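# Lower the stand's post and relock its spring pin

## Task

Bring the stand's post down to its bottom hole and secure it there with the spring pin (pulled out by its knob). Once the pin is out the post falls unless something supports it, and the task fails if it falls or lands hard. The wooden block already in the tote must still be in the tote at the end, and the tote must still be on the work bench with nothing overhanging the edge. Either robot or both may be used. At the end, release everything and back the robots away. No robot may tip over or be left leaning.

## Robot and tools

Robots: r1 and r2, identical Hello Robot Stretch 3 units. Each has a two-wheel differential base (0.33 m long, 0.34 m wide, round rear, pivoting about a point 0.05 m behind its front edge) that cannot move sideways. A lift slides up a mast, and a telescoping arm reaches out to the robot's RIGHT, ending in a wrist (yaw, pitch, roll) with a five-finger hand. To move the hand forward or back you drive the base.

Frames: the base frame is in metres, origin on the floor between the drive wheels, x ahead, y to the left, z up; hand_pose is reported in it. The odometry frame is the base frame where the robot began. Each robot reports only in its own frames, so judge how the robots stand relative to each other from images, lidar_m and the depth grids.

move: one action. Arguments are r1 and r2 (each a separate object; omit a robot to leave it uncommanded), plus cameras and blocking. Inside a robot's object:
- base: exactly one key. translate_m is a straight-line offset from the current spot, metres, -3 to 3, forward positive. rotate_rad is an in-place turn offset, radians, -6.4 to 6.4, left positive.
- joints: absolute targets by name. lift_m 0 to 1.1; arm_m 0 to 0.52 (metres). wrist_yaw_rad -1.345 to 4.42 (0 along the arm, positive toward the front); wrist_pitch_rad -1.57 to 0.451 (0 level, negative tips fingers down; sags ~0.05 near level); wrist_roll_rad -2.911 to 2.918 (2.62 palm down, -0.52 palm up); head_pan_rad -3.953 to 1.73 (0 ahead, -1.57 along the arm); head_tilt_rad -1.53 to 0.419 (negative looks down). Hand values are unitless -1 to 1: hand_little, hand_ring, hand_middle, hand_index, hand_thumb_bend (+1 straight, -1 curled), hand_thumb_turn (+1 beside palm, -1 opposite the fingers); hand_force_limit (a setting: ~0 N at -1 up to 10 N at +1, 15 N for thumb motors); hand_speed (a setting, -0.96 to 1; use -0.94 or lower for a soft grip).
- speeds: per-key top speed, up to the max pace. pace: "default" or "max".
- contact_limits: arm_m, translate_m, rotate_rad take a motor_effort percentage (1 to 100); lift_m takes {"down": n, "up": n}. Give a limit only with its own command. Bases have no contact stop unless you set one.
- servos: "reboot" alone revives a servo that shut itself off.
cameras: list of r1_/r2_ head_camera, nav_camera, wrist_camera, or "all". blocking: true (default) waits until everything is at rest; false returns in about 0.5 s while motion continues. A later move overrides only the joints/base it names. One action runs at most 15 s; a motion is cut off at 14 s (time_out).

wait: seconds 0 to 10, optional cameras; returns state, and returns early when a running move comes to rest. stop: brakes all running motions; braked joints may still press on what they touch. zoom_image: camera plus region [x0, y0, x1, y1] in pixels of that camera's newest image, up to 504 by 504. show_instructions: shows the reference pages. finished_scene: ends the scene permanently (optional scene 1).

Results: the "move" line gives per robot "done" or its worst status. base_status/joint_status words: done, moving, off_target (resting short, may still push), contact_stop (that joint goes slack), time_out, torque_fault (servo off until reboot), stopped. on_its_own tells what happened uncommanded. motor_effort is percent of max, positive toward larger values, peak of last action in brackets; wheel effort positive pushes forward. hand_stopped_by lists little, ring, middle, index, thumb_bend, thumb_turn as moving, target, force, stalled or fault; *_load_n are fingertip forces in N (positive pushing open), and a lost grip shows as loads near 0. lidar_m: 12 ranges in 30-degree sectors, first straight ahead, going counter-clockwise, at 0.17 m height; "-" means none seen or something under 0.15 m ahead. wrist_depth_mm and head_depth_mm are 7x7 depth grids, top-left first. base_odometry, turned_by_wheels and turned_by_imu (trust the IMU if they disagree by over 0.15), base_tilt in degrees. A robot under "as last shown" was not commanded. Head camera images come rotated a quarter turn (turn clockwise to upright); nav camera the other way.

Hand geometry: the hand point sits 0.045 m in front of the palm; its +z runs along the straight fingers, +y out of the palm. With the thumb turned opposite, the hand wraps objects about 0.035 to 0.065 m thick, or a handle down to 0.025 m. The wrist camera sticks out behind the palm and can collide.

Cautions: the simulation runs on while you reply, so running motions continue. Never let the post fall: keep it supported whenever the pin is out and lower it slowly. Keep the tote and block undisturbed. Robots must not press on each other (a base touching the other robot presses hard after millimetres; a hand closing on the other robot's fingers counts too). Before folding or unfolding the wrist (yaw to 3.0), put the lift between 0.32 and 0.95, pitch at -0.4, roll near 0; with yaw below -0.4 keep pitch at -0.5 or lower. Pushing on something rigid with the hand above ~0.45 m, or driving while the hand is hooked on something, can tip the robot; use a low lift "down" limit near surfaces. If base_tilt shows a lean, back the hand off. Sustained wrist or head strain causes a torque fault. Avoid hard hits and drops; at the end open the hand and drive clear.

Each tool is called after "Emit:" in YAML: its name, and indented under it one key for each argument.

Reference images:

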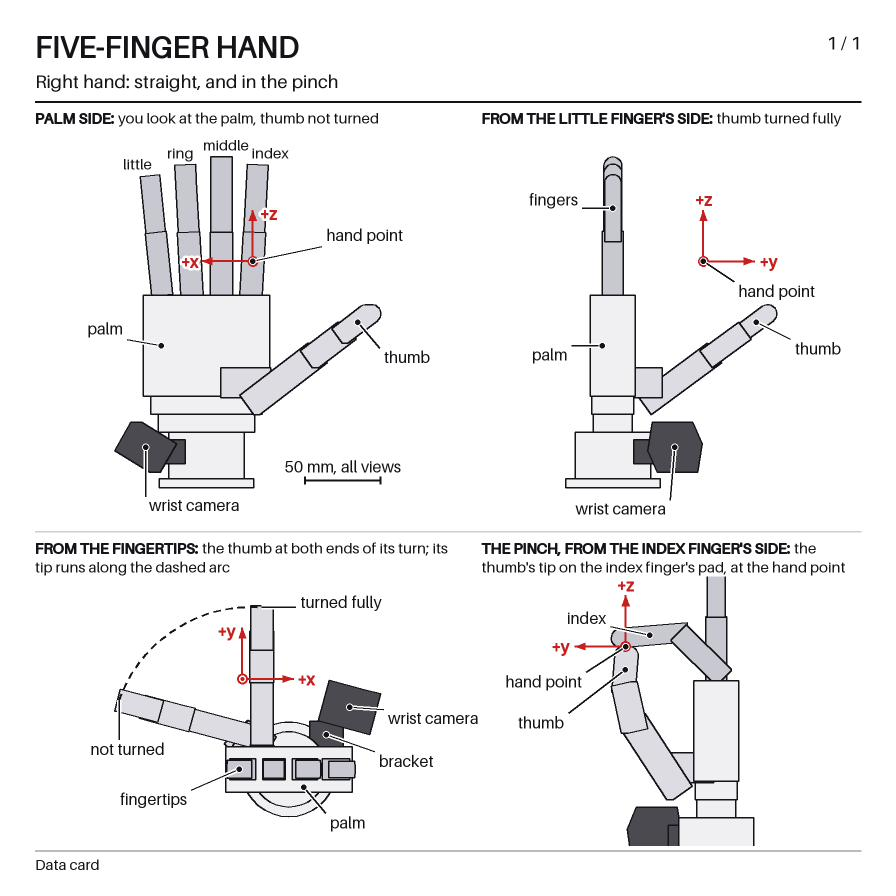

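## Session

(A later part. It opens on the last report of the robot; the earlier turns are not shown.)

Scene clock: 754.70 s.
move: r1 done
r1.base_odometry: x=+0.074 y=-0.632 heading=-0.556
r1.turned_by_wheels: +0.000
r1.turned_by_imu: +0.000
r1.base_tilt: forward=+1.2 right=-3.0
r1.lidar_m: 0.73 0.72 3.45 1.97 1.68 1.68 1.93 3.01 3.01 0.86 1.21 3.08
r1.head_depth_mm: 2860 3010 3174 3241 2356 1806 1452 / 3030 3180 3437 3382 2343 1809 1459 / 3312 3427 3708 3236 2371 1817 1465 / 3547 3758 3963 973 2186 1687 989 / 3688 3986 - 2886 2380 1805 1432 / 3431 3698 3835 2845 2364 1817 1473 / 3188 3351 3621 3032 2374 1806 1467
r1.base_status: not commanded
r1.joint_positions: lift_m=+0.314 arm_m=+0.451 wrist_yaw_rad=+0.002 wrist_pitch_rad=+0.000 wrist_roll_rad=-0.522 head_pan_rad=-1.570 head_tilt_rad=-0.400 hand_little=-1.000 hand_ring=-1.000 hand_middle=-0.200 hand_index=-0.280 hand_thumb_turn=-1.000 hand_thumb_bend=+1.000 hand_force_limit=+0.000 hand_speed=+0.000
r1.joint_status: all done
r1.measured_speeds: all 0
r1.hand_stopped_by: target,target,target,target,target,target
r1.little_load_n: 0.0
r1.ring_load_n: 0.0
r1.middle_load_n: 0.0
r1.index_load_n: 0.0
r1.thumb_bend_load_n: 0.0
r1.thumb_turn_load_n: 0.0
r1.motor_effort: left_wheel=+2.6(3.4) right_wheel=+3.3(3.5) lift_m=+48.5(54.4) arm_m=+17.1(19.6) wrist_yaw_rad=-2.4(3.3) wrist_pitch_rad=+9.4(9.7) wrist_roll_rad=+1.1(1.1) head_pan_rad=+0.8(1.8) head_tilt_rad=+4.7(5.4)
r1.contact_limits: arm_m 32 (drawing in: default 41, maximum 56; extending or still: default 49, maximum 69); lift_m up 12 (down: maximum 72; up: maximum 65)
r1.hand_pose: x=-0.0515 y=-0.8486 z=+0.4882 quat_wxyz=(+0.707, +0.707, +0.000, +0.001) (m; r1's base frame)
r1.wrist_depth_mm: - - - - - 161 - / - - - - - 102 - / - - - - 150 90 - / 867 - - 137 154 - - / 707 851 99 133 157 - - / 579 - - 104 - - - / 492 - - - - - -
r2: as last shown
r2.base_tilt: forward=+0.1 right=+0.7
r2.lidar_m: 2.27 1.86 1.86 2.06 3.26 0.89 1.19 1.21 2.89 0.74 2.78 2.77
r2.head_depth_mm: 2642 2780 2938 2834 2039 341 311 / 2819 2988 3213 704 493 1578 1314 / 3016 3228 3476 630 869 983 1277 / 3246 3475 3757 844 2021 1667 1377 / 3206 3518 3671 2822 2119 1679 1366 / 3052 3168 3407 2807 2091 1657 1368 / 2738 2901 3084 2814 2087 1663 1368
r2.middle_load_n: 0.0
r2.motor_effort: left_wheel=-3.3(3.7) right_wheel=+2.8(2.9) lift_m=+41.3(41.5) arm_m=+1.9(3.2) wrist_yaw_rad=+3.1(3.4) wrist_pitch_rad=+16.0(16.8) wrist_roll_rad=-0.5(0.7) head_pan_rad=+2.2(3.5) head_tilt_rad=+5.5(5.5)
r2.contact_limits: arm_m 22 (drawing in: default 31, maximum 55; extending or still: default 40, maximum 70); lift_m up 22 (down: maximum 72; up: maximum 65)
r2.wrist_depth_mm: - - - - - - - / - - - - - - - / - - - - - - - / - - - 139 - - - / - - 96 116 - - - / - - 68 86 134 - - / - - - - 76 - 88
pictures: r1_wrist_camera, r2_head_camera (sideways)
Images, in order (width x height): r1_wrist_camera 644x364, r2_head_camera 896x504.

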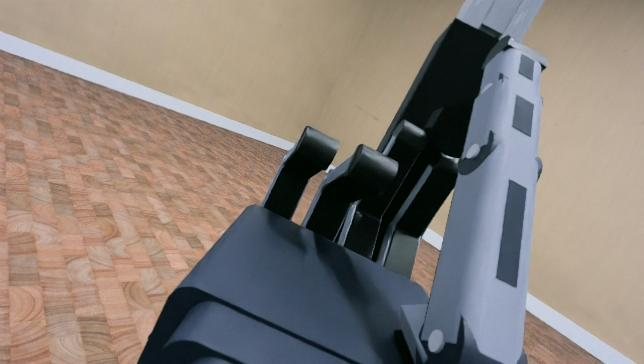

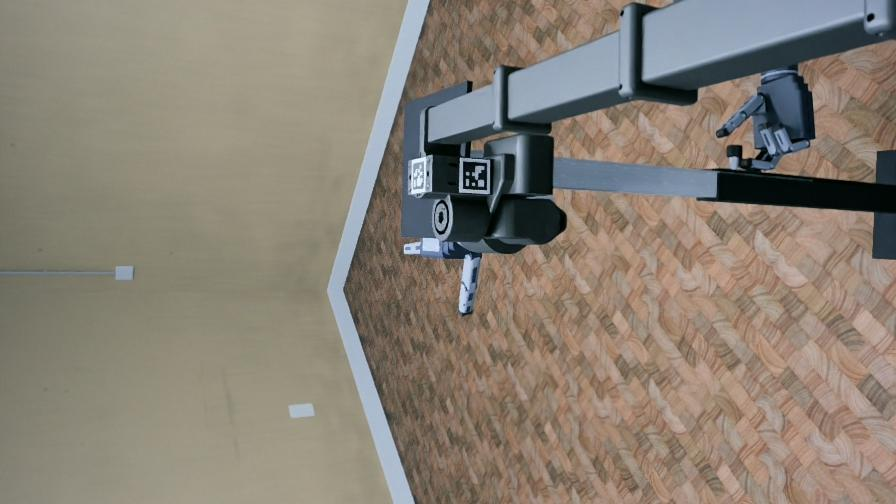

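Emit:
move:
  r1: {"joints": {"lift_m": 0.3245}, "contact_limits": {"lift_m": {"up": 14}}, "speeds": {"lift_m": 0.01}}
  cameras: ["r2_head_camera", "r1_wrist_camera"]

Emit:
zoom_image:
  camera: "r2_head_camera"
  region: [680, 100, 800, 220]

Emit:
zoom_image:
  camera: "r1_wrist_camera"
  region: [360, 60, 490, 190]

Scene clock: 758.27 s.
move: r1 done
r1.base_odometry: x=+0.074 y=-0.632 heading=-0.556
r1.turned_by_wheels: +0.000
r1.turned_by_imu: +0.000
r1.base_tilt: forward=+1.4 right=-3.0
r1.lidar_m: 0.73 0.72 3.43 1.96 1.68 1.68 1.92 3.02 3.01 0.86 1.21 3.07
r1.head_depth_mm: 2827 3010 3226 3255 2348 1822 1456 / 3028 3255 3435 3365 2382 1806 1454 / 3229 3385 3638 3179 2363 1794 1467 / 3498 3744 - 974 2164 1666 965 / 3770 3976 - 2826 2374 1805 1418 / 3510 3722 3829 2851 2382 1792 1474 / 3193 3298 3540 3048 2361 1818 1461
r1.base_status: not commanded
r1.joint_positions: lift_m=+0.325 arm_m=+0.451 wrist_yaw_rad=+0.002 wrist_pitch_rad=-0.028 wrist_roll_rad=-0.520 head_pan_rad=-1.570 head_tilt_rad=-0.400 hand_little=-1.000 hand_ring=-1.000 hand_middle=-0.200 hand_index=-0.280 hand_thumb_turn=-1.000 hand_thumb_bend=+1.000 hand_force_limit=+0.000 hand_speed=+0.000
r1.joint_status: all done
r1.measured_speeds: all 0
r1.hand_stopped_by: target,target,target,target,target,target
r1.little_load_n: 0.0
r1.ring_load_n: 0.0
r1.middle_load_n: 0.0
r1.index_load_n: -1.5
r1.thumb_bend_load_n: 0.0
r1.thumb_turn_load_n: 0.0
r1.motor_effort: left_wheel=+2.9(3.2) right_wheel=+3.0(3.5) lift_m=+52.3(55.9) arm_m=+12.3(14.5) wrist_yaw_rad=-2.5(3.0) wrist_pitch_rad=+14.5(14.9) wrist_roll_rad=+0.3(1.0) head_pan_rad=+0.6(1.3) head_tilt_rad=+5.1(5.5)
r1.contact_limits: arm_m 32 (drawing in: default 41, maximum 56; extending or still: default 49, maximum 69); lift_m up 14 (down: maximum 72; up: maximum 65)
r1.hand_pose: x=-0.0516 y=-0.8495 z=+0.4921 quat_wxyz=(+0.697, +0.717, +0.000, +0.002) (m; r1's base frame)
r1.wrist_depth_mm: - - - - - 158 - / - - - - - 102 - / - - - - 151 90 - / 859 - - 137 155 - - / 689 824 99 133 157 - - / 577 - - 104 - - - / 490 - - - - - -
r2: as last shown
r2.base_tilt: forward=+0.1 right=+0.8
r2.lidar_m: 2.27 1.86 1.86 2.06 3.23 0.89 1.19 1.21 2.89 0.74 2.79 2.77
r2.head_depth_mm: 2616 2840 2950 2879 2051 341 311 / 2824 2990 3226 707 493 1569 1327 / 3056 3224 3489 629 872 982 1269 / 3231 3508 3742 842 2030 1672 1375 / 3249 3529 3641 2856 2078 1664 1374 / 2993 3173 3358 2837 2090 1656 1372 / 2765 2932 3097 2804 2072 1662 1361
r2.thumb_turn_load_n: -0.5
r2.motor_effort: left_wheel=-3.4(3.9) right_wheel=+2.8(3.0) lift_m=+41.2(41.3) arm_m=-0.8(1.2) wrist_yaw_rad=+2.4(3.2) wrist_pitch_rad=+16.4(16.8) wrist_roll_rad=-0.2(0.8) head_pan_rad=+1.9(3.5) head_tilt_rad=+4.6(5.3)
r2.contact_limits: arm_m 22 (drawing in: default 31, maximum 55; extending or still: default 40, maximum 70); lift_m up 22 (down: maximum 72; up: maximum 65)
r2.wrist_depth_mm: - - - - - - - / - - - - - - - / - - - - - - - / - - - 139 - - - / - - 96 116 - - - / - - 67 86 134 - - / - - - - 76 - 88
pictures: r1_wrist_camera, r2_head_camera (sideways)
Images, in order (width x height): r1_wrist_camera 644x364, r2_head_camera 896x504.

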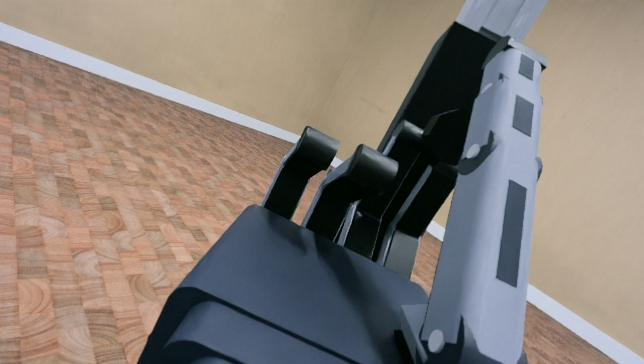

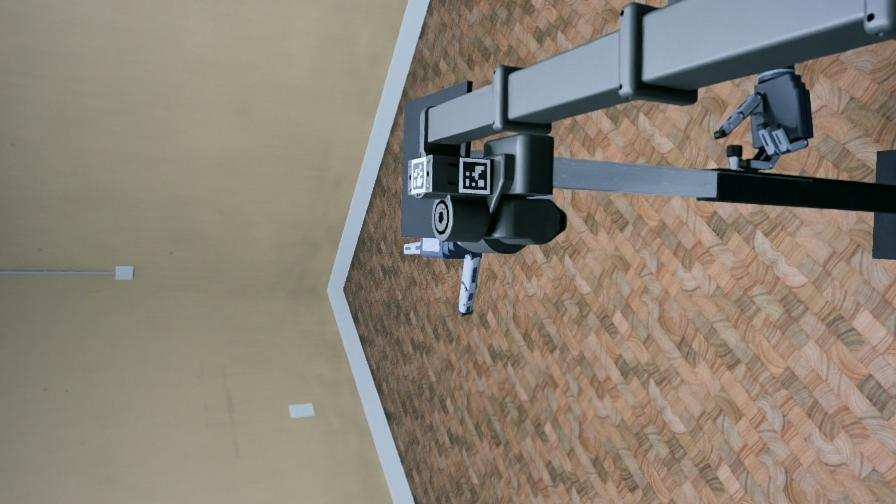

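Scaled by 4.200 from the camera's 896x504 image, which has a finer 1280x720 frame.

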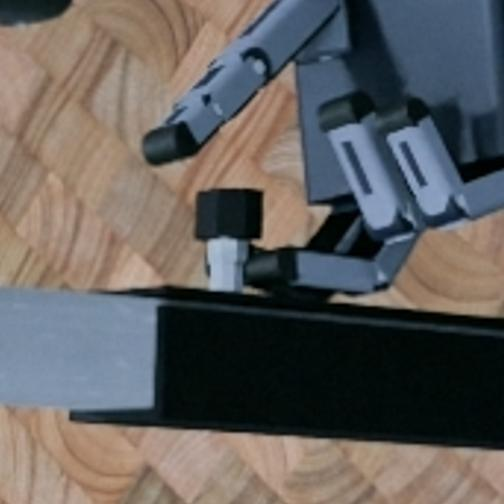

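Scaled by 3.877.

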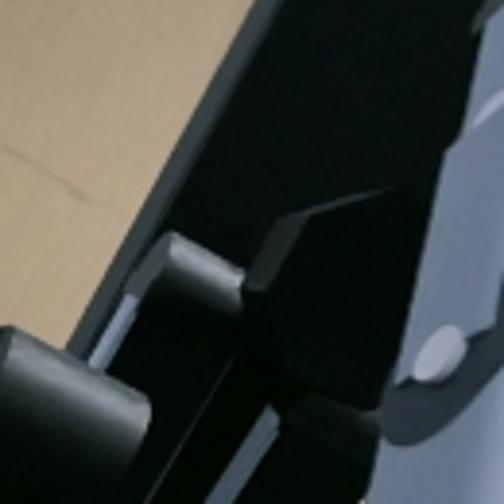

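Emit:
move:
  r1: {"joints": {"arm_m": 0.444}, "speeds": {"arm_m": 0.01}}
  cameras: ["r2_head_camera", "r1_wrist_camera"]

Emit:
zoom_image:
  camera: "r2_head_camera"
  region: [680, 100, 800, 220]

Emit:
zoom_image:
  camera: "r1_wrist_camera"
  region: [360, 60, 490, 190]

Scene clock: 763.13 s.
move: r1 done
r1.base_odometry: x=+0.074 y=-0.632 heading=-0.556
r1.turned_by_wheels: +0.000
r1.turned_by_imu: +0.000
r1.base_tilt: forward=+1.2 right=-2.8
r1.lidar_m: 0.73 0.72 3.44 1.96 1.68 1.68 1.93 3.02 3.02 0.86 1.22 3.08
r1.head_depth_mm: 2854 3010 3156 3217 2340 1808 1464 / 3022 3204 3383 3346 2369 1801 1460 / 3286 3432 3747 3183 2351 1817 1453 / 3483 3694 - 977 2162 1694 983 / 3726 - - 2919 2363 1796 1433 / 3517 3705 3830 2868 2399 1807 1461 / 3169 3369 3568 3046 2378 1807 1463
r1.base_status: not commanded
r1.joint_positions: lift_m=+0.325 arm_m=+0.444 wrist_yaw_rad=+0.003 wrist_pitch_rad=-0.043 wrist_roll_rad=-0.518 head_pan_rad=-1.570 head_tilt_rad=-0.400 hand_little=-1.000 hand_ring=-1.000 hand_middle=-0.200 hand_index=-0.279 hand_thumb_turn=-1.000 hand_thumb_bend=+1.000 hand_force_limit=+0.000 hand_speed=+0.000
r1.joint_status: all done
r1.measured_speeds: all 0
r1.hand_stopped_by: target,target,target,target,target,target
r1.little_load_n: 0.0
r1.ring_load_n: 0.0
r1.middle_load_n: 2.5
r1.index_load_n: 3.0
r1.thumb_bend_load_n: 0.0
r1.thumb_turn_load_n: 0.0
r1.motor_effort: left_wheel=+2.5(3.5) right_wheel=+3.0(3.5) lift_m=+48.1(49.4) arm_m=-22.1(25.6) wrist_yaw_rad=-2.7(3.2) wrist_pitch_rad=+17.4(17.6) wrist_roll_rad=-0.3(0.4) head_pan_rad=+0.6(1.7) head_tilt_rad=+5.3(5.5)
r1.contact_limits: lift_m up 14 (down: maximum 72; up: maximum 65)
r1.hand_pose: x=-0.0517 y=-0.8429 z=+0.4881 quat_wxyz=(+0.691, +0.723, -0.001, +0.002) (m; r1's base frame)
r1.wrist_depth_mm: - - - - - 168 - / - - - - - 102 - / - - - - 151 90 - / 838 - - 137 155 - - / 673 809 99 133 157 - - / 566 - - 104 - - - / 487 - - - - - -
r2.base_odometry: x=+2.847 y=-0.810 heading=+0.664
r2.turned_by_wheels: +0.000
r2.turned_by_imu: +0.000
r2.base_tilt: forward=+0.1 right=+0.9
r2.lidar_m: 2.26 1.86 1.85 2.05 3.23 0.89 1.19 1.21 2.89 0.74 2.78 2.76
r2.head_depth_mm: 2617 2780 2992 2867 2030 341 310 / 2823 3059 3216 710 492 1573 1319 / 3049 3224 3407 630 866 1028 1271 / 3271 3521 3725 843 2028 1674 1376 / 3301 3555 3774 2843 2107 1679 1380 / 3001 3187 3383 2842 2086 1674 1366 / 2734 2913 3111 2855 2100 1661 1366
r2.base_status: not commanded
r2.joint_positions: lift_m=+0.822 arm_m=+0.470 wrist_yaw_rad=-0.003 wrist_pitch_rad=-0.038 wrist_roll_rad=+2.622 head_pan_rad=-1.570 head_tilt_rad=-0.400 hand_little=-1.000 hand_ring=-1.000 hand_middle=+1.000 hand_index=+1.000 hand_thumb_turn=+1.000 hand_thumb_bend=+1.000 hand_force_limit=-0.500 hand_speed=-0.600
r2.joint_status: not commanded
r2.measured_speeds: all 0
r2.hand_stopped_by: target,target,target,target,target,target
r2.little_load_n: 0.0
r2.ring_load_n: 0.0
r2.middle_load_n: 0.0
r2.index_load_n: 0.0
r2.thumb_bend_load_n: 0.0
r2.thumb_turn_load_n: 0.0
r2.motor_effort: left_wheel=-3.7(3.7) right_wheel=+2.8(2.9) lift_m=+40.8(41.0) arm_m=-4.3(4.3) wrist_yaw_rad=+2.4(3.3) wrist_pitch_rad=+16.4(16.7) wrist_roll_rad=-0.4(0.8) head_pan_rad=+2.9(3.1) head_tilt_rad=+4.5(5.2)
r2.contact_limits: arm_m 22 (drawing in: default 31, maximum 55; extending or still: default 40, maximum 70); lift_m up 22 (down: maximum 72; up: maximum 65)
r2.hand_pose: x=+0.0090 y=-0.8641 z=+0.8669 quat_wxyz=(+0.000, -0.002, -0.721, +0.693) (m; r2's base frame)
r2.wrist_depth_mm: - - - - - - - / - - - - - - - / - - - - - - - / - - - 139 - - - / - - 96 116 - - - / - - 67 87 134 - - / - - - - 76 - 88
pictures: r1_wrist_camera, r2_head_camera (sideways)
Images, in order (width x height): r1_wrist_camera 644x364, r2_head_camera 896x504.

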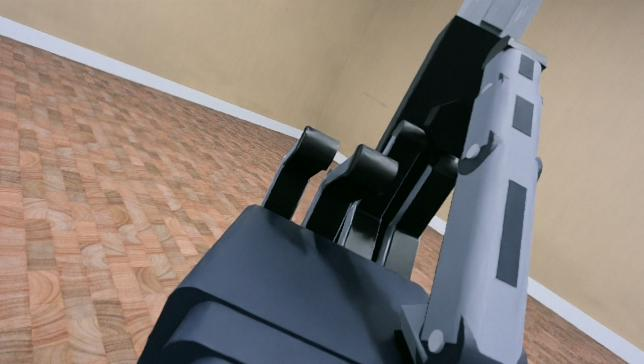

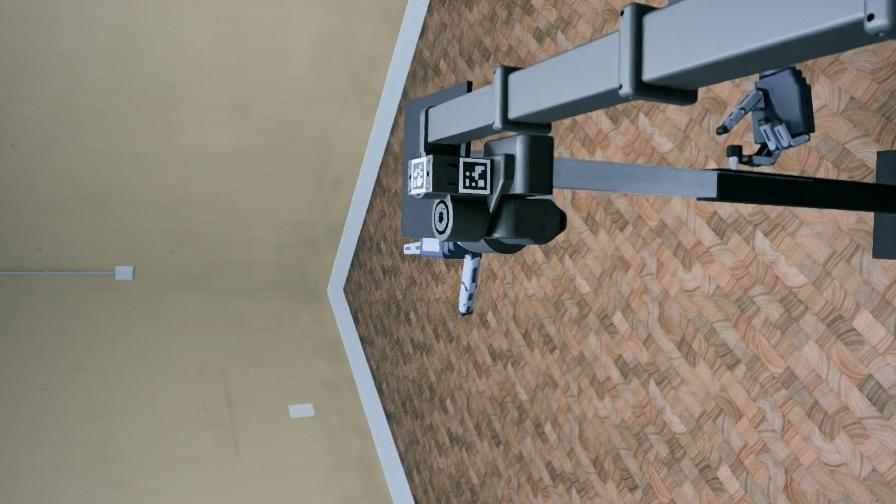

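Scaled by 4.200 from the camera's 896x504 image, which has a finer 1280x720 frame.

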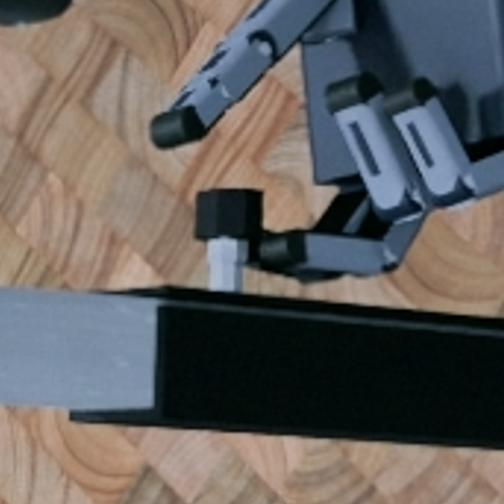

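Scaled by 3.877.

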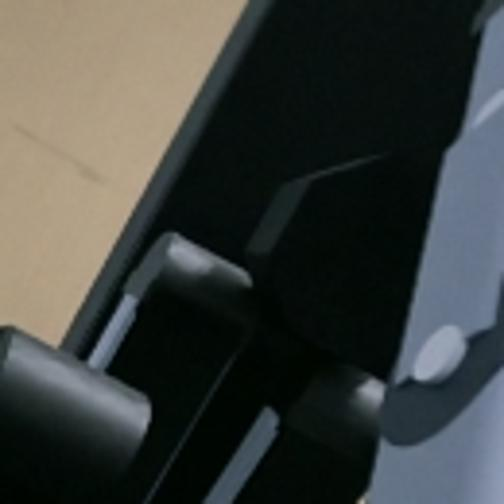

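Emit:
move:
  r1: {"joints": {"arm_m": 0.450}, "speeds": {"arm_m": 0.02}}

Emit:
move:
  r1: {"joints": {"wrist_pitch_rad": 0.10}}
  cameras: ["r2_head_camera", "r1_wrist_camera"]

Emit:
zoom_image:
  camera: "r2_head_camera"
  region: [680, 100, 800, 220]

Emit:
zoom_image:
  camera: "r1_wrist_camera"
  region: [360, 60, 490, 190]

Scene clock: 769.90 s.
move: r1 done
r1.base_odometry: x=+0.074 y=-0.632 heading=-0.556
r1.turned_by_wheels: +0.000
r1.turned_by_imu: +0.000
r1.base_tilt: forward=+1.4 right=-2.7
r1.lidar_m: 0.73 0.72 3.43 1.97 1.68 1.68 1.93 3.00 3.01 0.86 1.21 3.08
r1.head_depth_mm: 2806 2993 3183 3227 2368 1799 1466 / 3039 3193 3353 3351 2365 1802 1474 / 3238 3457 3687 3238 2355 1814 1454 / 3615 3630 - 975 2173 1699 969 / 3765 3905 - 2879 2349 1820 1428 / 3490 3723 3877 2884 2392 1822 1466 / 3201 3342 3546 3087 2373 1818 1464
r1.base_status: not commanded
r1.joint_positions: lift_m=+0.325 arm_m=+0.450 wrist_yaw_rad=+0.003 wrist_pitch_rad=-0.029 wrist_roll_rad=-0.518 head_pan_rad=-1.570 head_tilt_rad=-0.400 hand_little=-1.000 hand_ring=-1.000 hand_middle=-0.200 hand_index=-0.280 hand_thumb_turn=-1.000 hand_thumb_bend=+1.000 hand_force_limit=+0.000 hand_speed=+0.000
r1.joint_status: all done
r1.measured_speeds: all 0
r1.hand_stopped_by: target,target,target,target,target,target
r1.little_load_n: 0.0
r1.ring_load_n: 0.0
r1.middle_load_n: 0.0
r1.index_load_n: 2.5
r1.thumb_bend_load_n: 0.0
r1.thumb_turn_load_n: 0.0
r1.motor_effort: left_wheel=+2.2(3.8) right_wheel=+3.4(3.4) lift_m=+44.9(46.7) arm_m=+19.6(20.1) wrist_yaw_rad=-1.9(3.8) wrist_pitch_rad=+15.1(17.7) wrist_roll_rad=-0.3(0.3) head_pan_rad=+1.4(1.7) head_tilt_rad=+5.0(5.1)
r1.contact_limits: lift_m up 14 (down: maximum 72; up: maximum 65)
r1.hand_pose: x=-0.0517 y=-0.8485 z=+0.4917 quat_wxyz=(+0.696, +0.718, -0.001, +0.002) (m; r1's base frame)
r1.wrist_depth_mm: - - - - - 159 - / - - - - - 102 - / - - - - 151 90 - / 838 - - 137 155 - - / 687 837 99 133 157 - - / 581 - - 104 - - - / 489 - - - - - -
r2: as last shown
r2.base_tilt: forward=+0.1 right=+0.8
r2.lidar_m: 2.27 1.87 1.86 2.06 3.25 0.89 1.19 1.21 2.89 0.74 2.77 2.77
r2.head_depth_mm: 2632 2827 2993 2903 2050 341 311 / 2799 3018 3223 704 493 1580 1321 / 3069 3274 3433 629 868 982 1274 / 3268 3533 3698 847 2039 1671 1383 / 3242 3526 3732 2837 2093 1662 1368 / 3002 3184 3450 2848 2103 1653 1371 / 2753 2910 3079 2830 2093 1654 1376
r2.motor_effort: left_wheel=-3.5(3.6) right_wheel=+2.7(3.1) lift_m=+40.4(40.7) arm_m=-7.2(7.4) wrist_yaw_rad=+2.1(3.0) wrist_pitch_rad=+16.1(16.6) wrist_roll_rad=-0.5(0.7) head_pan_rad=+2.8(3.2) head_tilt_rad=+4.5(4.8)
r2.contact_limits: arm_m 22 (drawing in: default 31, maximum 55; extending or still: default 40, maximum 70); lift_m up 22 (down: maximum 72; up: maximum 65)
r2.wrist_depth_mm: - - - - - - - / - - - - - - - / - - - - - - - / - - - 139 - - - / - - 96 116 - - - / - - 68 86 133 - - / - - - - 76 - 89
pictures: none

Scene clock: 770.37 s.
move: r1 off_target
r1.base_odometry: x=+0.074 y=-0.632 heading=-0.556
r1.turned_by_wheels: +0.000
r1.turned_by_imu: +0.000
r1.base_tilt: forward=+1.4 right=-3.0
r1.lidar_m: 0.73 0.72 3.44 1.96 1.68 1.68 1.93 3.02 3.00 0.86 1.22 3.06
r1.head_depth_mm: 2818 2999 3154 3232 2340 1803 1468 / 3027 3146 3441 3363 2358 1810 1455 / 3216 3538 3665 3238 2369 1816 1461 / 3514 3742 - 978 2155 1714 966 / 3786 - - 2893 2339 1822 1426 / 3515 3721 3907 2837 2388 1817 1455 / 3231 3330 3527 3041 2380 1831 1457
r1.base_status: not commanded
r1.joint_positions: lift_m=+0.325 arm_m=+0.450 wrist_yaw_rad=+0.003 wrist_pitch_rad=-0.023 wrist_roll_rad=-0.517 head_pan_rad=-1.570 head_tilt_rad=-0.400 hand_little=-1.000 hand_ring=-1.000 hand_middle=-0.200 hand_index=-0.280 hand_thumb_turn=-1.000 hand_thumb_bend=+1.000 hand_force_limit=+0.000 hand_speed=+0.000
r1.joint_status: wrist_pitch_rad off_target (ended at -0.023, target +0.100)
r1.measured_speeds: all 0
r1.hand_stopped_by: target,target,target,target,target,target
r1.little_load_n: 0.0
r1.ring_load_n: 0.0
r1.middle_load_n: 0.5
r1.index_load_n: 3.0
r1.thumb_bend_load_n: 0.0
r1.thumb_turn_load_n: 0.0
r1.motor_effort: left_wheel=+2.1(2.7) right_wheel=+2.8(3.5) lift_m=+44.4(45.3) arm_m=+17.9(19.6) wrist_yaw_rad=-2.3(2.7) wrist_pitch_rad=+22.9(23.3) wrist_roll_rad=-0.6(0.7) head_pan_rad=+0.5(2.1) head_tilt_rad=+5.3(5.3)
r1.contact_limits: lift_m up 14 (down: maximum 72; up: maximum 65)
r1.hand_pose: x=-0.0518 y=-0.8483 z=+0.4932 quat_wxyz=(+0.699, +0.716, -0.001, +0.003) (m; r1's base frame)
r1.wrist_depth_mm: - - - - - 159 - / - - - - - 102 - / - - - - 151 90 - / 873 - - 138 155 - - / 675 850 99 133 157 - - / 584 - - 104 - - - / 495 - - - - - -
r2: as last shown
r2.base_tilt: forward=+0.1 right=+0.9
r2.lidar_m: 2.28 1.86 1.86 2.06 3.24 0.89 1.19 1.21 2.89 0.74 2.78 2.77
r2.head_depth_mm: 2662 2862 2972 2909 2038 341 311 / 2837 3011 3235 705 493 1576 1317 / 3002 3229 3475 631 871 987 1269 / 3287 3475 3756 842 2043 1667 1374 / 3291 3464 3682 2826 2102 1671 1380 / 2994 3232 3403 2817 2102 1667 1372 / 2743 2907 3088 2838 2085 1653 1367
r2.motor_effort: left_wheel=-3.7(3.7) right_wheel=+2.5(3.0) lift_m=+40.4(40.6) arm_m=-7.4(7.5) wrist_yaw_rad=+2.2(3.0) wrist_pitch_rad=+16.3(16.9) wrist_roll_rad=-0.6(0.6) head_pan_rad=+2.3(3.2) head_tilt_rad=+4.2(5.0)
r2.contact_limits: arm_m 22 (drawing in: default 31, maximum 55; extending or still: default 40, maximum 70); lift_m up 22 (down: maximum 72; up: maximum 65)
r2.wrist_depth_mm: - - - - - - - / - - - - - - - / - - - - - - - / - - - 139 - - - / - - 96 116 - - - / - - 67 87 134 - - / - - - - 76 - 88
pictures: r1_wrist_camera, r2_head_camera (sideways)
Images, in order (width x height): r1_wrist_camera 644x364, r2_head_camera 896x504.

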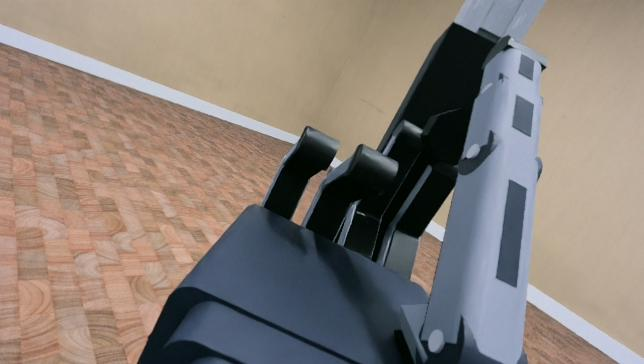

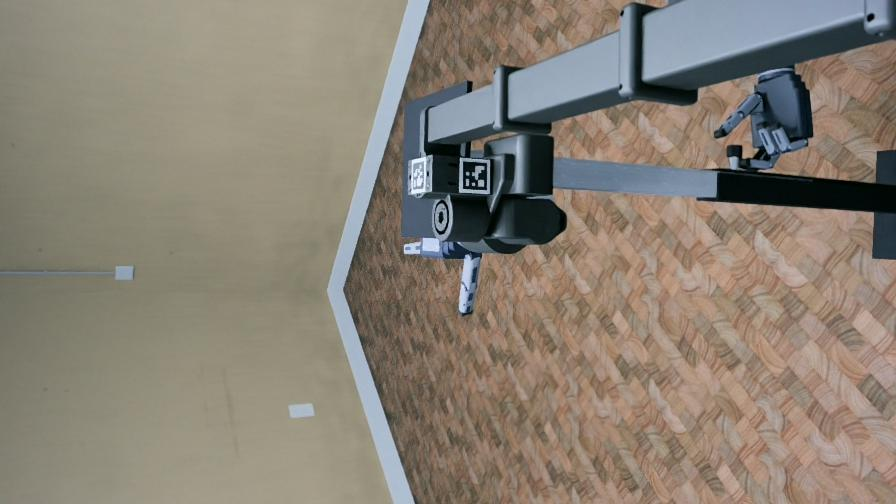

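Scaled by 4.200 from the camera's 896x504 image, which has a finer 1280x720 frame.

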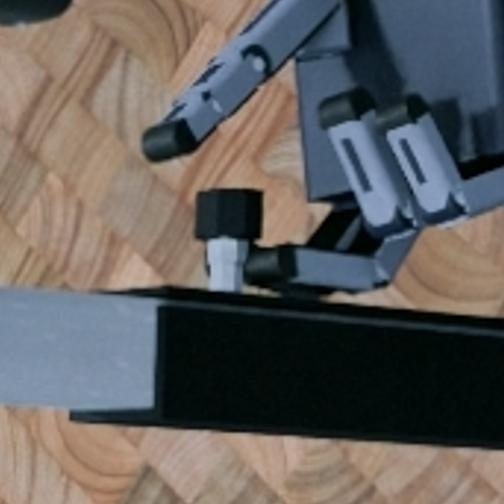

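Scaled by 3.877.

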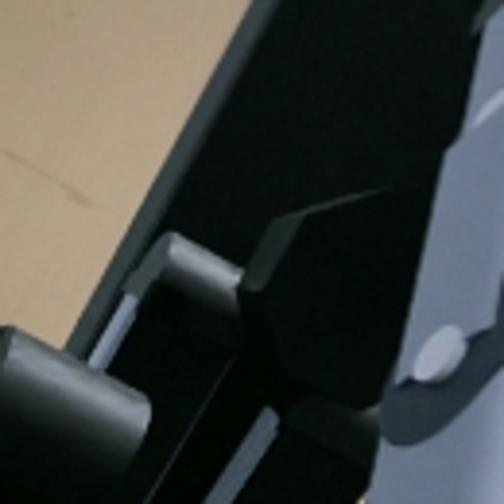

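Emit:
move:
  r1: {"joints": {"arm_m": 0.440}, "speeds": {"arm_m": 0.01}}
  cameras: ["r2_head_camera", "r1_wrist_camera"]

Emit:
zoom_image:
  camera: "r2_head_camera"
  region: [680, 100, 800, 220]

Emit:
zoom_image:
  camera: "r1_wrist_camera"
  region: [360, 60, 490, 190]

Scene clock: 774.23 s.
move: r1 done
r1.base_odometry: x=+0.074 y=-0.632 heading=-0.556
r1.turned_by_wheels: +0.000
r1.turned_by_imu: +0.000
r1.base_tilt: forward=+1.2 right=-2.9
r1.lidar_m: 0.73 0.72 3.45 1.97 1.68 1.68 1.92 3.02 3.02 0.86 1.22 3.06
r1.head_depth_mm: 2830 3019 3201 3236 2356 1797 1456 / 3009 3239 3377 3443 2360 1803 1457 / 3269 3425 3718 2994 2354 1815 1467 / 3438 3707 - 969 2177 1680 977 / 3704 3963 - 2836 2366 1809 1423 / 3488 3688 3881 907 2359 1815 1471 / 3214 3361 3497 3049 2356 1798 1466
r1.base_status: not commanded
r1.joint_positions: lift_m=+0.325 arm_m=+0.440 wrist_yaw_rad=-0.001 wrist_pitch_rad=-0.032 wrist_roll_rad=-0.511 head_pan_rad=-1.570 head_tilt_rad=-0.400 hand_little=-1.000 hand_ring=-1.000 hand_middle=-0.198 hand_index=-0.280 hand_thumb_turn=-1.000 hand_thumb_bend=+1.000 hand_force_limit=+0.000 hand_speed=+0.000
r1.joint_status: all done
r1.measured_speeds: all 0
r1.hand_stopped_by: target,target,target,target,target,target
r1.little_load_n: 0.0
r1.ring_load_n: 0.0
r1.middle_load_n: 21.0
r1.index_load_n: 1.5
r1.thumb_bend_load_n: 0.0
r1.thumb_turn_load_n: 0.0
r1.motor_effort: left_wheel=-0.7(3.0) right_wheel=+5.5(5.9) lift_m=+41.3(42.8) arm_m=-28.0(30.1) wrist_yaw_rad=+0.0(4.8) wrist_pitch_rad=+24.5(25.4) wrist_roll_rad=-2.4(3.9) head_pan_rad=+0.6(2.1) head_tilt_rad=+4.8(5.3)
r1.contact_limits: lift_m up 14 (down: maximum 72; up: maximum 65)
r1.hand_pose: x=-0.0530 y=-0.8385 z=+0.4908 quat_wxyz=(+0.696, +0.718, -0.005, +0.004) (m; r1's base frame)
r1.wrist_depth_mm: - - - - - - - / - - - - - 102 - / - - - - 151 90 - / 848 - - 137 154 - - / 696 830 99 132 156 - - / 583 - - 104 - - - / 485 - - - - - -
r2: as last shown
r2.base_tilt: forward=+0.2 right=+0.9
r2.lidar_m: 2.27 1.86 1.86 2.05 3.25 0.88 1.19 1.21 2.89 0.74 2.78 2.77
r2.head_depth_mm: 2683 2820 2982 2871 2034 340 311 / 2823 2952 3240 703 492 1592 1314 / 3001 3270 3480 631 870 1539 1266 / 3267 3513 3630 829 2048 1665 1380 / 3281 3572 3707 2852 2090 1664 1368 / 2975 3126 3417 2849 2084 1675 1375 / 2747 2885 3121 2809 2085 1665 1367
r2.joint_positions: lift_m=+0.822 arm_m=+0.470 wrist_yaw_rad=-0.002 wrist_pitch_rad=-0.023 wrist_roll_rad=+2.622 head_pan_rad=-1.570 head_tilt_rad=-0.400 hand_little=-1.000 hand_ring=-1.000 hand_middle=+1.000 hand_index=+1.000 hand_thumb_turn=+1.000 hand_thumb_bend=+1.000 hand_force_limit=-0.500 hand_speed=-0.600
r2.middle_load_n: -0.5
r2.thumb_turn_load_n: -0.5
r2.motor_effort: left_wheel=-3.5(3.8) right_wheel=+2.6(3.0) lift_m=+32.2(40.5) arm_m=-10.4(10.5) wrist_yaw_rad=+2.0(3.3) wrist_pitch_rad=+13.3(16.4) wrist_roll_rad=-0.5(0.8) head_pan_rad=+2.1(3.6) head_tilt_rad=+4.5(5.1)
r2.contact_limits: arm_m 22 (drawing in: default 31, maximum 55; extending or still: default 40, maximum 70); lift_m up 22 (down: maximum 72; up: maximum 65)
r2.hand_pose: x=+0.0092 y=-0.8655 z=+0.8707 quat_wxyz=(+0.000, -0.002, -0.715, +0.699) (m; r2's base frame)
r2.wrist_depth_mm: - - - - - - - / - - - - - - - / - - - - - - - / - - - 139 - - - / - - 96 116 - - - / - - 68 86 134 - - / - - - - 76 - 88
pictures: r1_wrist_camera, r2_head_camera (sideways)
Images, in order (width x height): r1_wrist_camera 644x364, r2_head_camera 896x504.

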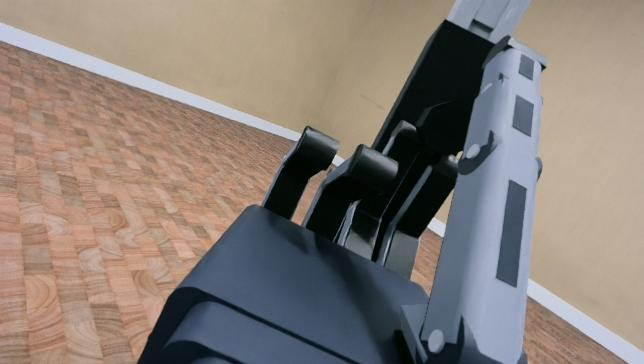

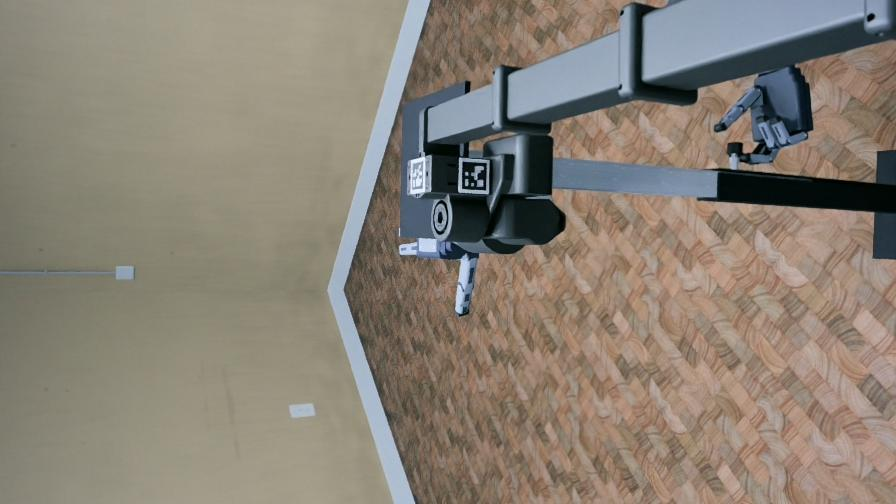

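Scaled by 4.200 from the camera's 896x504 image, which has a finer 1280x720 frame.

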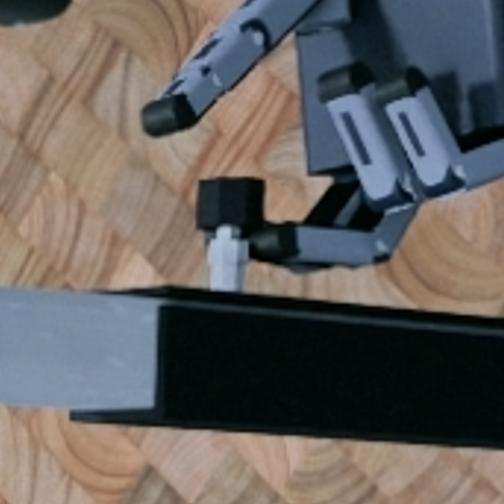

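Scaled by 3.877.

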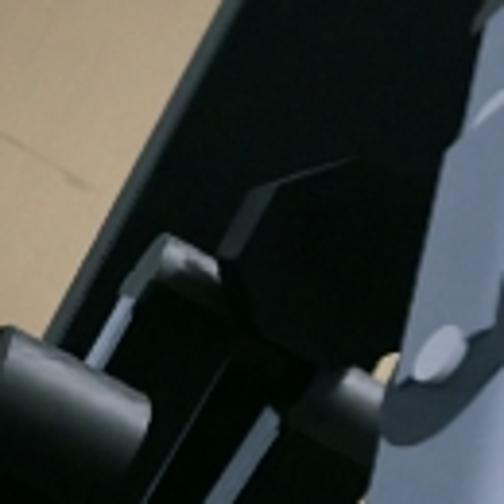

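Emit:
move:
  r1: {"joints": {"arm_m": 0.438}, "speeds": {"arm_m": 0.01}}
  r2: {"joints": {"lift_m": 0.817}, "speeds": {"lift_m": 0.02}}
  cameras: ["r2_head_camera", "r1_wrist_camera", "r1_head_camera"]

Emit:
zoom_image:
  camera: "r2_head_camera"
  region: [680, 100, 800, 220]

Scene clock: 779.03 s.
move: r1 done; r2 done
r1.base_odometry: x=+0.074 y=-0.632 heading=-0.556
r1.turned_by_wheels: +0.000
r1.turned_by_imu: +0.000
r1.base_tilt: forward=+1.3 right=-2.6
r1.lidar_m: 0.73 0.72 3.44 1.96 1.68 1.68 1.92 3.02 3.00 0.86 1.21 3.07
r1.head_depth_mm: 2874 2955 3171 3223 2393 1792 1453 / 3027 3214 3417 3403 2358 1794 1464 / 3282 3438 3736 3140 2356 1813 1461 / 3469 3791 - 986 2177 1697 973 / 3736 3970 - 2809 2364 1800 1424 / 3454 3675 3801 2853 2386 1794 1460 / 3194 3369 3513 3033 2342 1815 1470
r1.base_status: not commanded
r1.joint_positions: lift_m=+0.325 arm_m=+0.438 wrist_yaw_rad=-0.001 wrist_pitch_rad=-0.032 wrist_roll_rad=-0.511 head_pan_rad=-1.570 head_tilt_rad=-0.400 hand_little=-1.000 hand_ring=-1.000 hand_middle=-0.198 hand_index=-0.280 hand_thumb_turn=-1.000 hand_thumb_bend=+1.000 hand_force_limit=+0.000 hand_speed=+0.000
r1.joint_status: all done
r1.measured_speeds: all 0
r1.hand_stopped_by: target,target,target,target,target,target
r1.little_load_n: 0.0
r1.ring_load_n: 0.0
r1.middle_load_n: 26.0
r1.index_load_n: 1.5
r1.thumb_bend_load_n: 0.0
r1.thumb_turn_load_n: 0.0
r1.motor_effort: left_wheel=-0.4(1.4) right_wheel=+6.0(6.0) lift_m=+38.1(39.1) arm_m=-29.9(30.1) wrist_yaw_rad=+0.3(1.3) wrist_pitch_rad=+24.5(24.9) wrist_roll_rad=-2.6(2.6) head_pan_rad=+1.1(1.7) head_tilt_rad=+4.7(5.1)
r1.contact_limits: lift_m up 14 (down: maximum 72; up: maximum 65)
r1.hand_pose: x=-0.0530 y=-0.8365 z=+0.4907 quat_wxyz=(+0.695, +0.719, -0.005, +0.004) (m; r1's base frame)
r1.wrist_depth_mm: - - - - - - - / - - - - - 102 - / - - - - 152 90 - / 848 - - 137 154 - - / 694 824 99 133 156 - - / 566 - - 104 - - - / 489 - - - - - -
r2.base_odometry: x=+2.847 y=-0.810 heading=+0.664
r2.turned_by_wheels: +0.000
r2.turned_by_imu: +0.000
r2.base_tilt: forward=+0.2 right=+0.8
r2.lidar_m: 2.27 1.87 1.86 2.06 3.25 0.89 1.19 1.21 2.89 0.74 2.79 2.77
r2.head_depth_mm: 2631 2817 2966 2862 2128 347 310 / 2829 2999 3221 746 502 1582 1307 / 3067 3223 3460 624 859 1531 1274 / 3301 3500 3702 844 2047 1664 1389 / 3262 3497 3773 2860 2123 1657 1377 / 3015 3178 3402 2844 2076 1664 1372 / 2730 2954 3120 2814 2110 1657 1370
r2.base_status: not commanded
r2.joint_positions: lift_m=+0.817 arm_m=+0.470 wrist_yaw_rad=-0.002 wrist_pitch_rad=-0.021 wrist_roll_rad=+2.622 head_pan_rad=-1.570 head_tilt_rad=-0.400 hand_little=-1.000 hand_ring=-1.000 hand_middle=+1.000 hand_index=+1.000 hand_thumb_turn=+1.000 hand_thumb_bend=+1.000 hand_force_limit=-0.500 hand_speed=-0.600
r2.joint_status: all done
r2.measured_speeds: all 0
r2.hand_stopped_by: target,target,target,target,target,target
r2.little_load_n: 0.0
r2.ring_load_n: 0.0
r2.middle_load_n: 0.0
r2.index_load_n: 0.0
r2.thumb_bend_load_n: 0.0
r2.thumb_turn_load_n: -0.5
r2.motor_effort: left_wheel=-3.4(3.6) right_wheel=+2.8(2.9) lift_m=+32.9(33.3) arm_m=-11.3(12.2) wrist_yaw_rad=+1.7(2.3) wrist_pitch_rad=+13.2(13.5) wrist_roll_rad=-0.5(0.6) head_pan_rad=+2.0(3.0) head_tilt_rad=+4.1(4.4)
r2.contact_limits: arm_m 22 (drawing in: default 31, maximum 55; extending or still: default 40, maximum 70)
r2.hand_pose: x=+0.0092 y=-0.8657 z=+0.8662 quat_wxyz=(+0.000, -0.002, -0.715, +0.699) (m; r2's base frame)
r2.wrist_depth_mm: - - - - - - - / - - - - - - - / - - - - - - - / - - - 138 - - - / - - 96 116 - - - / - - 67 87 134 - - / - - - - 76 - 88
pictures: r1_head_camera (sideways), r1_wrist_camera, r2_head_camera (sideways)
Images, in order (width x height): r1_head_camera 896x504, r1_wrist_camera 644x364, r2_head_camera 896x504.

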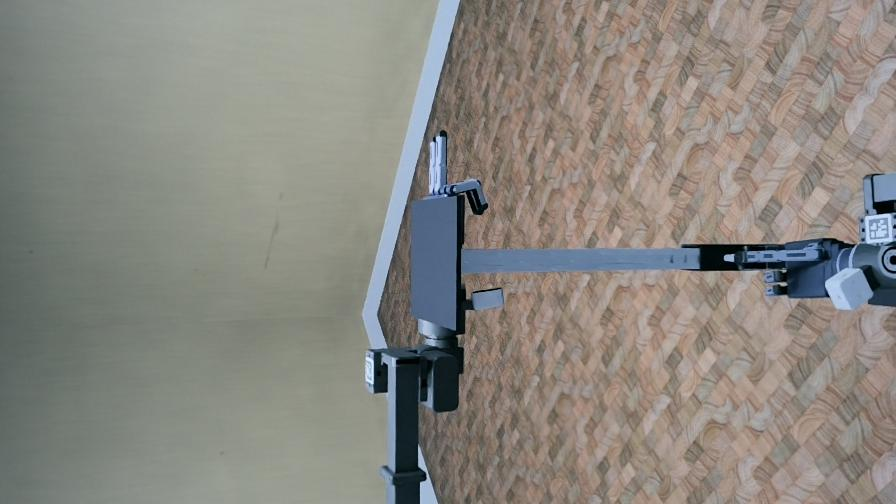

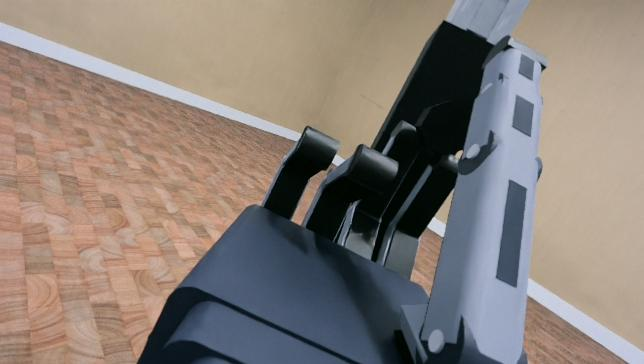

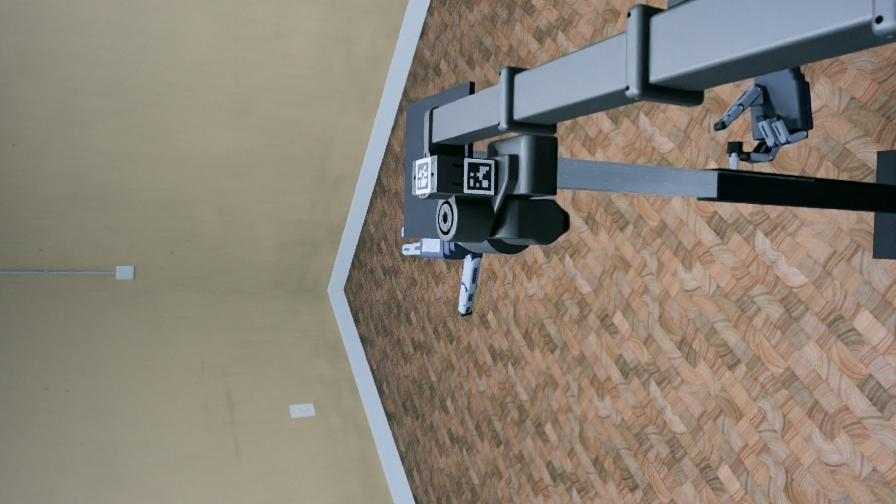

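Scaled by 4.200 from the camera's 896x504 image, which has a finer 1280x720 frame.

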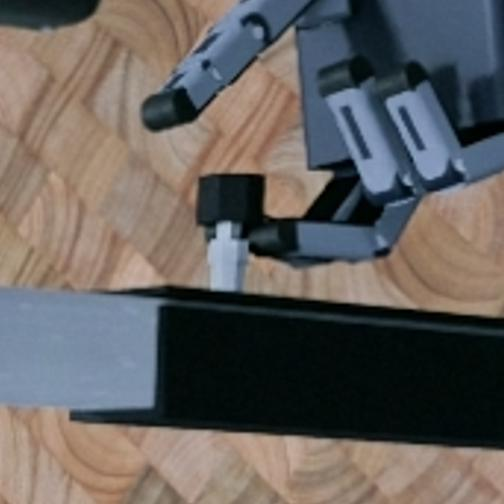

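Emit:
zoom_image:
  camera: "r1_head_camera"
  region: [620, 225, 740, 295]

Scaled by 4.200 from the camera's 896x504 image, which has a finer 1280x720 frame.

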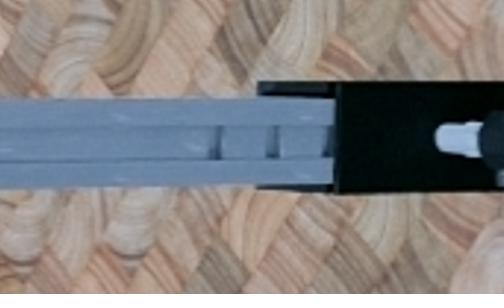

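Emit:
move:
  r2: {"joints": {"lift_m": 0.785}, "speeds": {"lift_m": 0.02}, "contact_limits": {"lift_m": {"down": 20}}}
  cameras: ["r2_head_camera", "r1_head_camera"]

Emit:
zoom_image:
  camera: "r2_head_camera"
  region: [680, 100, 800, 220]

Emit:
zoom_image:
  camera: "r1_head_camera"
  region: [620, 225, 740, 295]

Scene clock: 801.63 s.
move: r2 done
r1: as last shown
r1.base_tilt: forward=+1.3 right=-2.9
r1.lidar_m: 0.73 0.72 3.45 1.97 1.68 1.68 1.92 3.01 3.01 0.86 1.22 3.07
r1.head_depth_mm: 2834 2988 3200 3248 2360 1798 1458 / 3042 3209 3453 3398 2371 1811 1450 / 3255 3455 3717 3372 2350 1807 1461 / 3545 3710 3930 2858 2169 1692 976 / 3741 3930 - 2842 2369 1824 1423 / 3520 3697 3886 2840 2392 1804 1467 / 3167 3381 3473 3011 2352 1804 1467
r1.middle_load_n: 25.5
r1.index_load_n: 2.0
r1.motor_effort: left_wheel=+0.1(1.2) right_wheel=+5.6(5.9) lift_m=+33.0(35.4) arm_m=-30.1(30.2) wrist_yaw_rad=+1.7(2.0) wrist_pitch_rad=+24.5(24.9) wrist_roll_rad=-2.4(2.7) head_pan_rad=+1.4(2.2) head_tilt_rad=+4.5(5.2)
r1.contact_limits: lift_m up 14 (down: maximum 72; up: maximum 65)
r1.wrist_depth_mm: - - - - - 171 - / - - - - - 102 - / - - - - 152 90 - / 862 - - 137 154 - - / 685 815 100 132 156 - - / 577 - - 104 - - - / 491 - - - - - -
r2.base_odometry: x=+2.847 y=-0.810 heading=+0.664
r2.turned_by_wheels: +0.000
r2.turned_by_imu: -0.001
r2.base_tilt: forward=+0.1 right=+0.8
r2.lidar_m: 2.28 1.87 1.85 2.06 3.25 0.89 1.19 1.21 2.90 0.74 2.79 2.77
r2.head_depth_mm: 2634 2848 3001 2856 2126 394 328 / 2853 2993 3215 2749 516 454 1321 / 3030 3262 3485 817 657 1519 1270 / 3235 3535 3775 2464 1943 1662 1370 / 3231 3464 3677 2841 2083 1665 1361 / 2972 3215 3428 2822 2109 1656 1374 / 2748 2941 3120 2836 2097 1652 1364
r2.base_status: not commanded
r2.joint_positions: lift_m=+0.785 arm_m=+0.470 wrist_yaw_rad=-0.002 wrist_pitch_rad=-0.020 wrist_roll_rad=+2.622 head_pan_rad=-1.570 head_tilt_rad=-0.400 hand_little=-1.000 hand_ring=-1.000 hand_middle=+1.000 hand_index=+1.000 hand_thumb_turn=+1.000 hand_thumb_bend=+1.000 hand_force_limit=-0.500 hand_speed=-0.600
r2.joint_status: all done
r2.measured_speeds: all 0
r2.hand_stopped_by: target,target,target,target,target,target
r2.little_load_n: 0.0
r2.ring_load_n: 0.0
r2.middle_load_n: -0.5
r2.index_load_n: 0.0
r2.thumb_bend_load_n: 0.0
r2.thumb_turn_load_n: 0.0
r2.motor_effort: left_wheel=-3.5(3.7) right_wheel=+2.6(3.1) lift_m=+33.8(37.3) arm_m=-1.7(5.4) wrist_yaw_rad=+1.9(2.4) wrist_pitch_rad=+12.9(13.3) wrist_roll_rad=-0.4(0.8) head_pan_rad=+1.5(3.2) head_tilt_rad=+3.1(4.3)
r2.contact_limits: arm_m 22 (drawing in: default 31, maximum 55; extending or still: default 40, maximum 70); lift_m down 20 (down: maximum 72; up: maximum 65)
r2.hand_pose: x=+0.0092 y=-0.8658 z=+0.8345 quat_wxyz=(+0.000, -0.002, -0.714, +0.700) (m; r2's base frame)
r2.wrist_depth_mm: - - - - - - - / - - - - - - - / - - - - - - - / - - - 139 - - - / - - 96 116 - - - / - - 68 86 134 - - / - - - - 76 - 88
pictures: r1_head_camera (sideways), r2_head_camera (sideways)
Images, in order (width x height): r1_head_camera 896x504, r2_head_camera 896x504.

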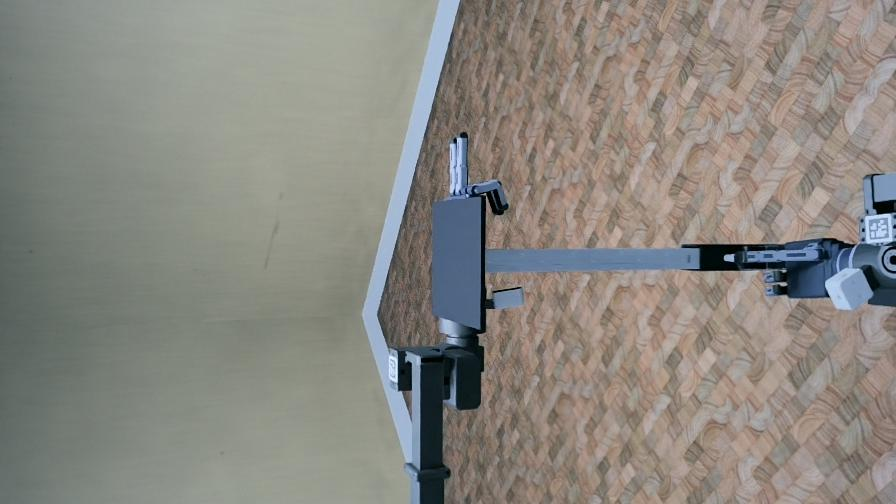

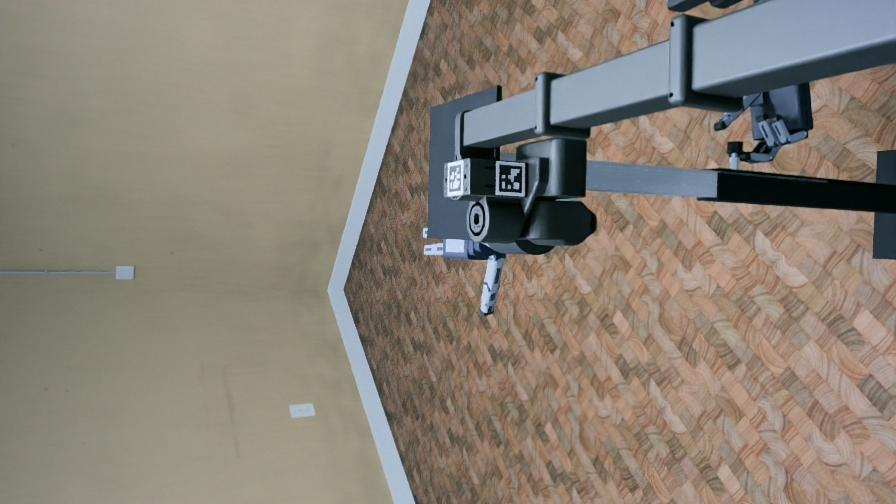

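Scaled by 4.200 from the camera's 896x504 image, which has a finer 1280x720 frame.

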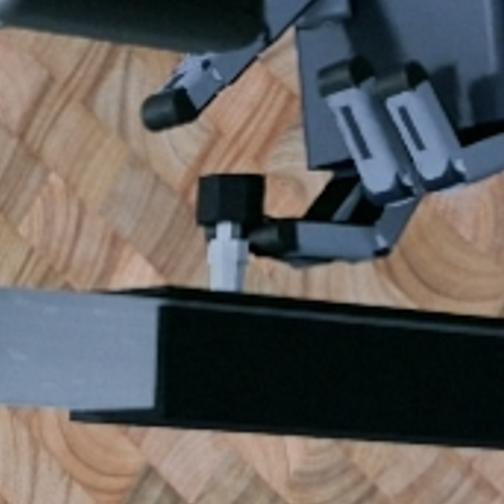

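Scaled by 4.200 from the camera's 896x504 image, which has a finer 1280x720 frame.

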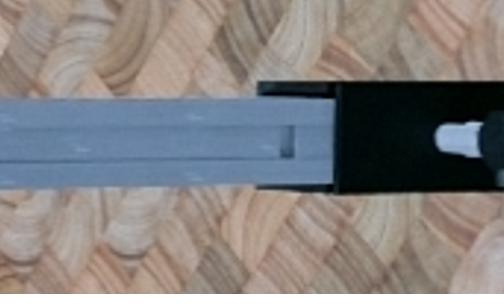

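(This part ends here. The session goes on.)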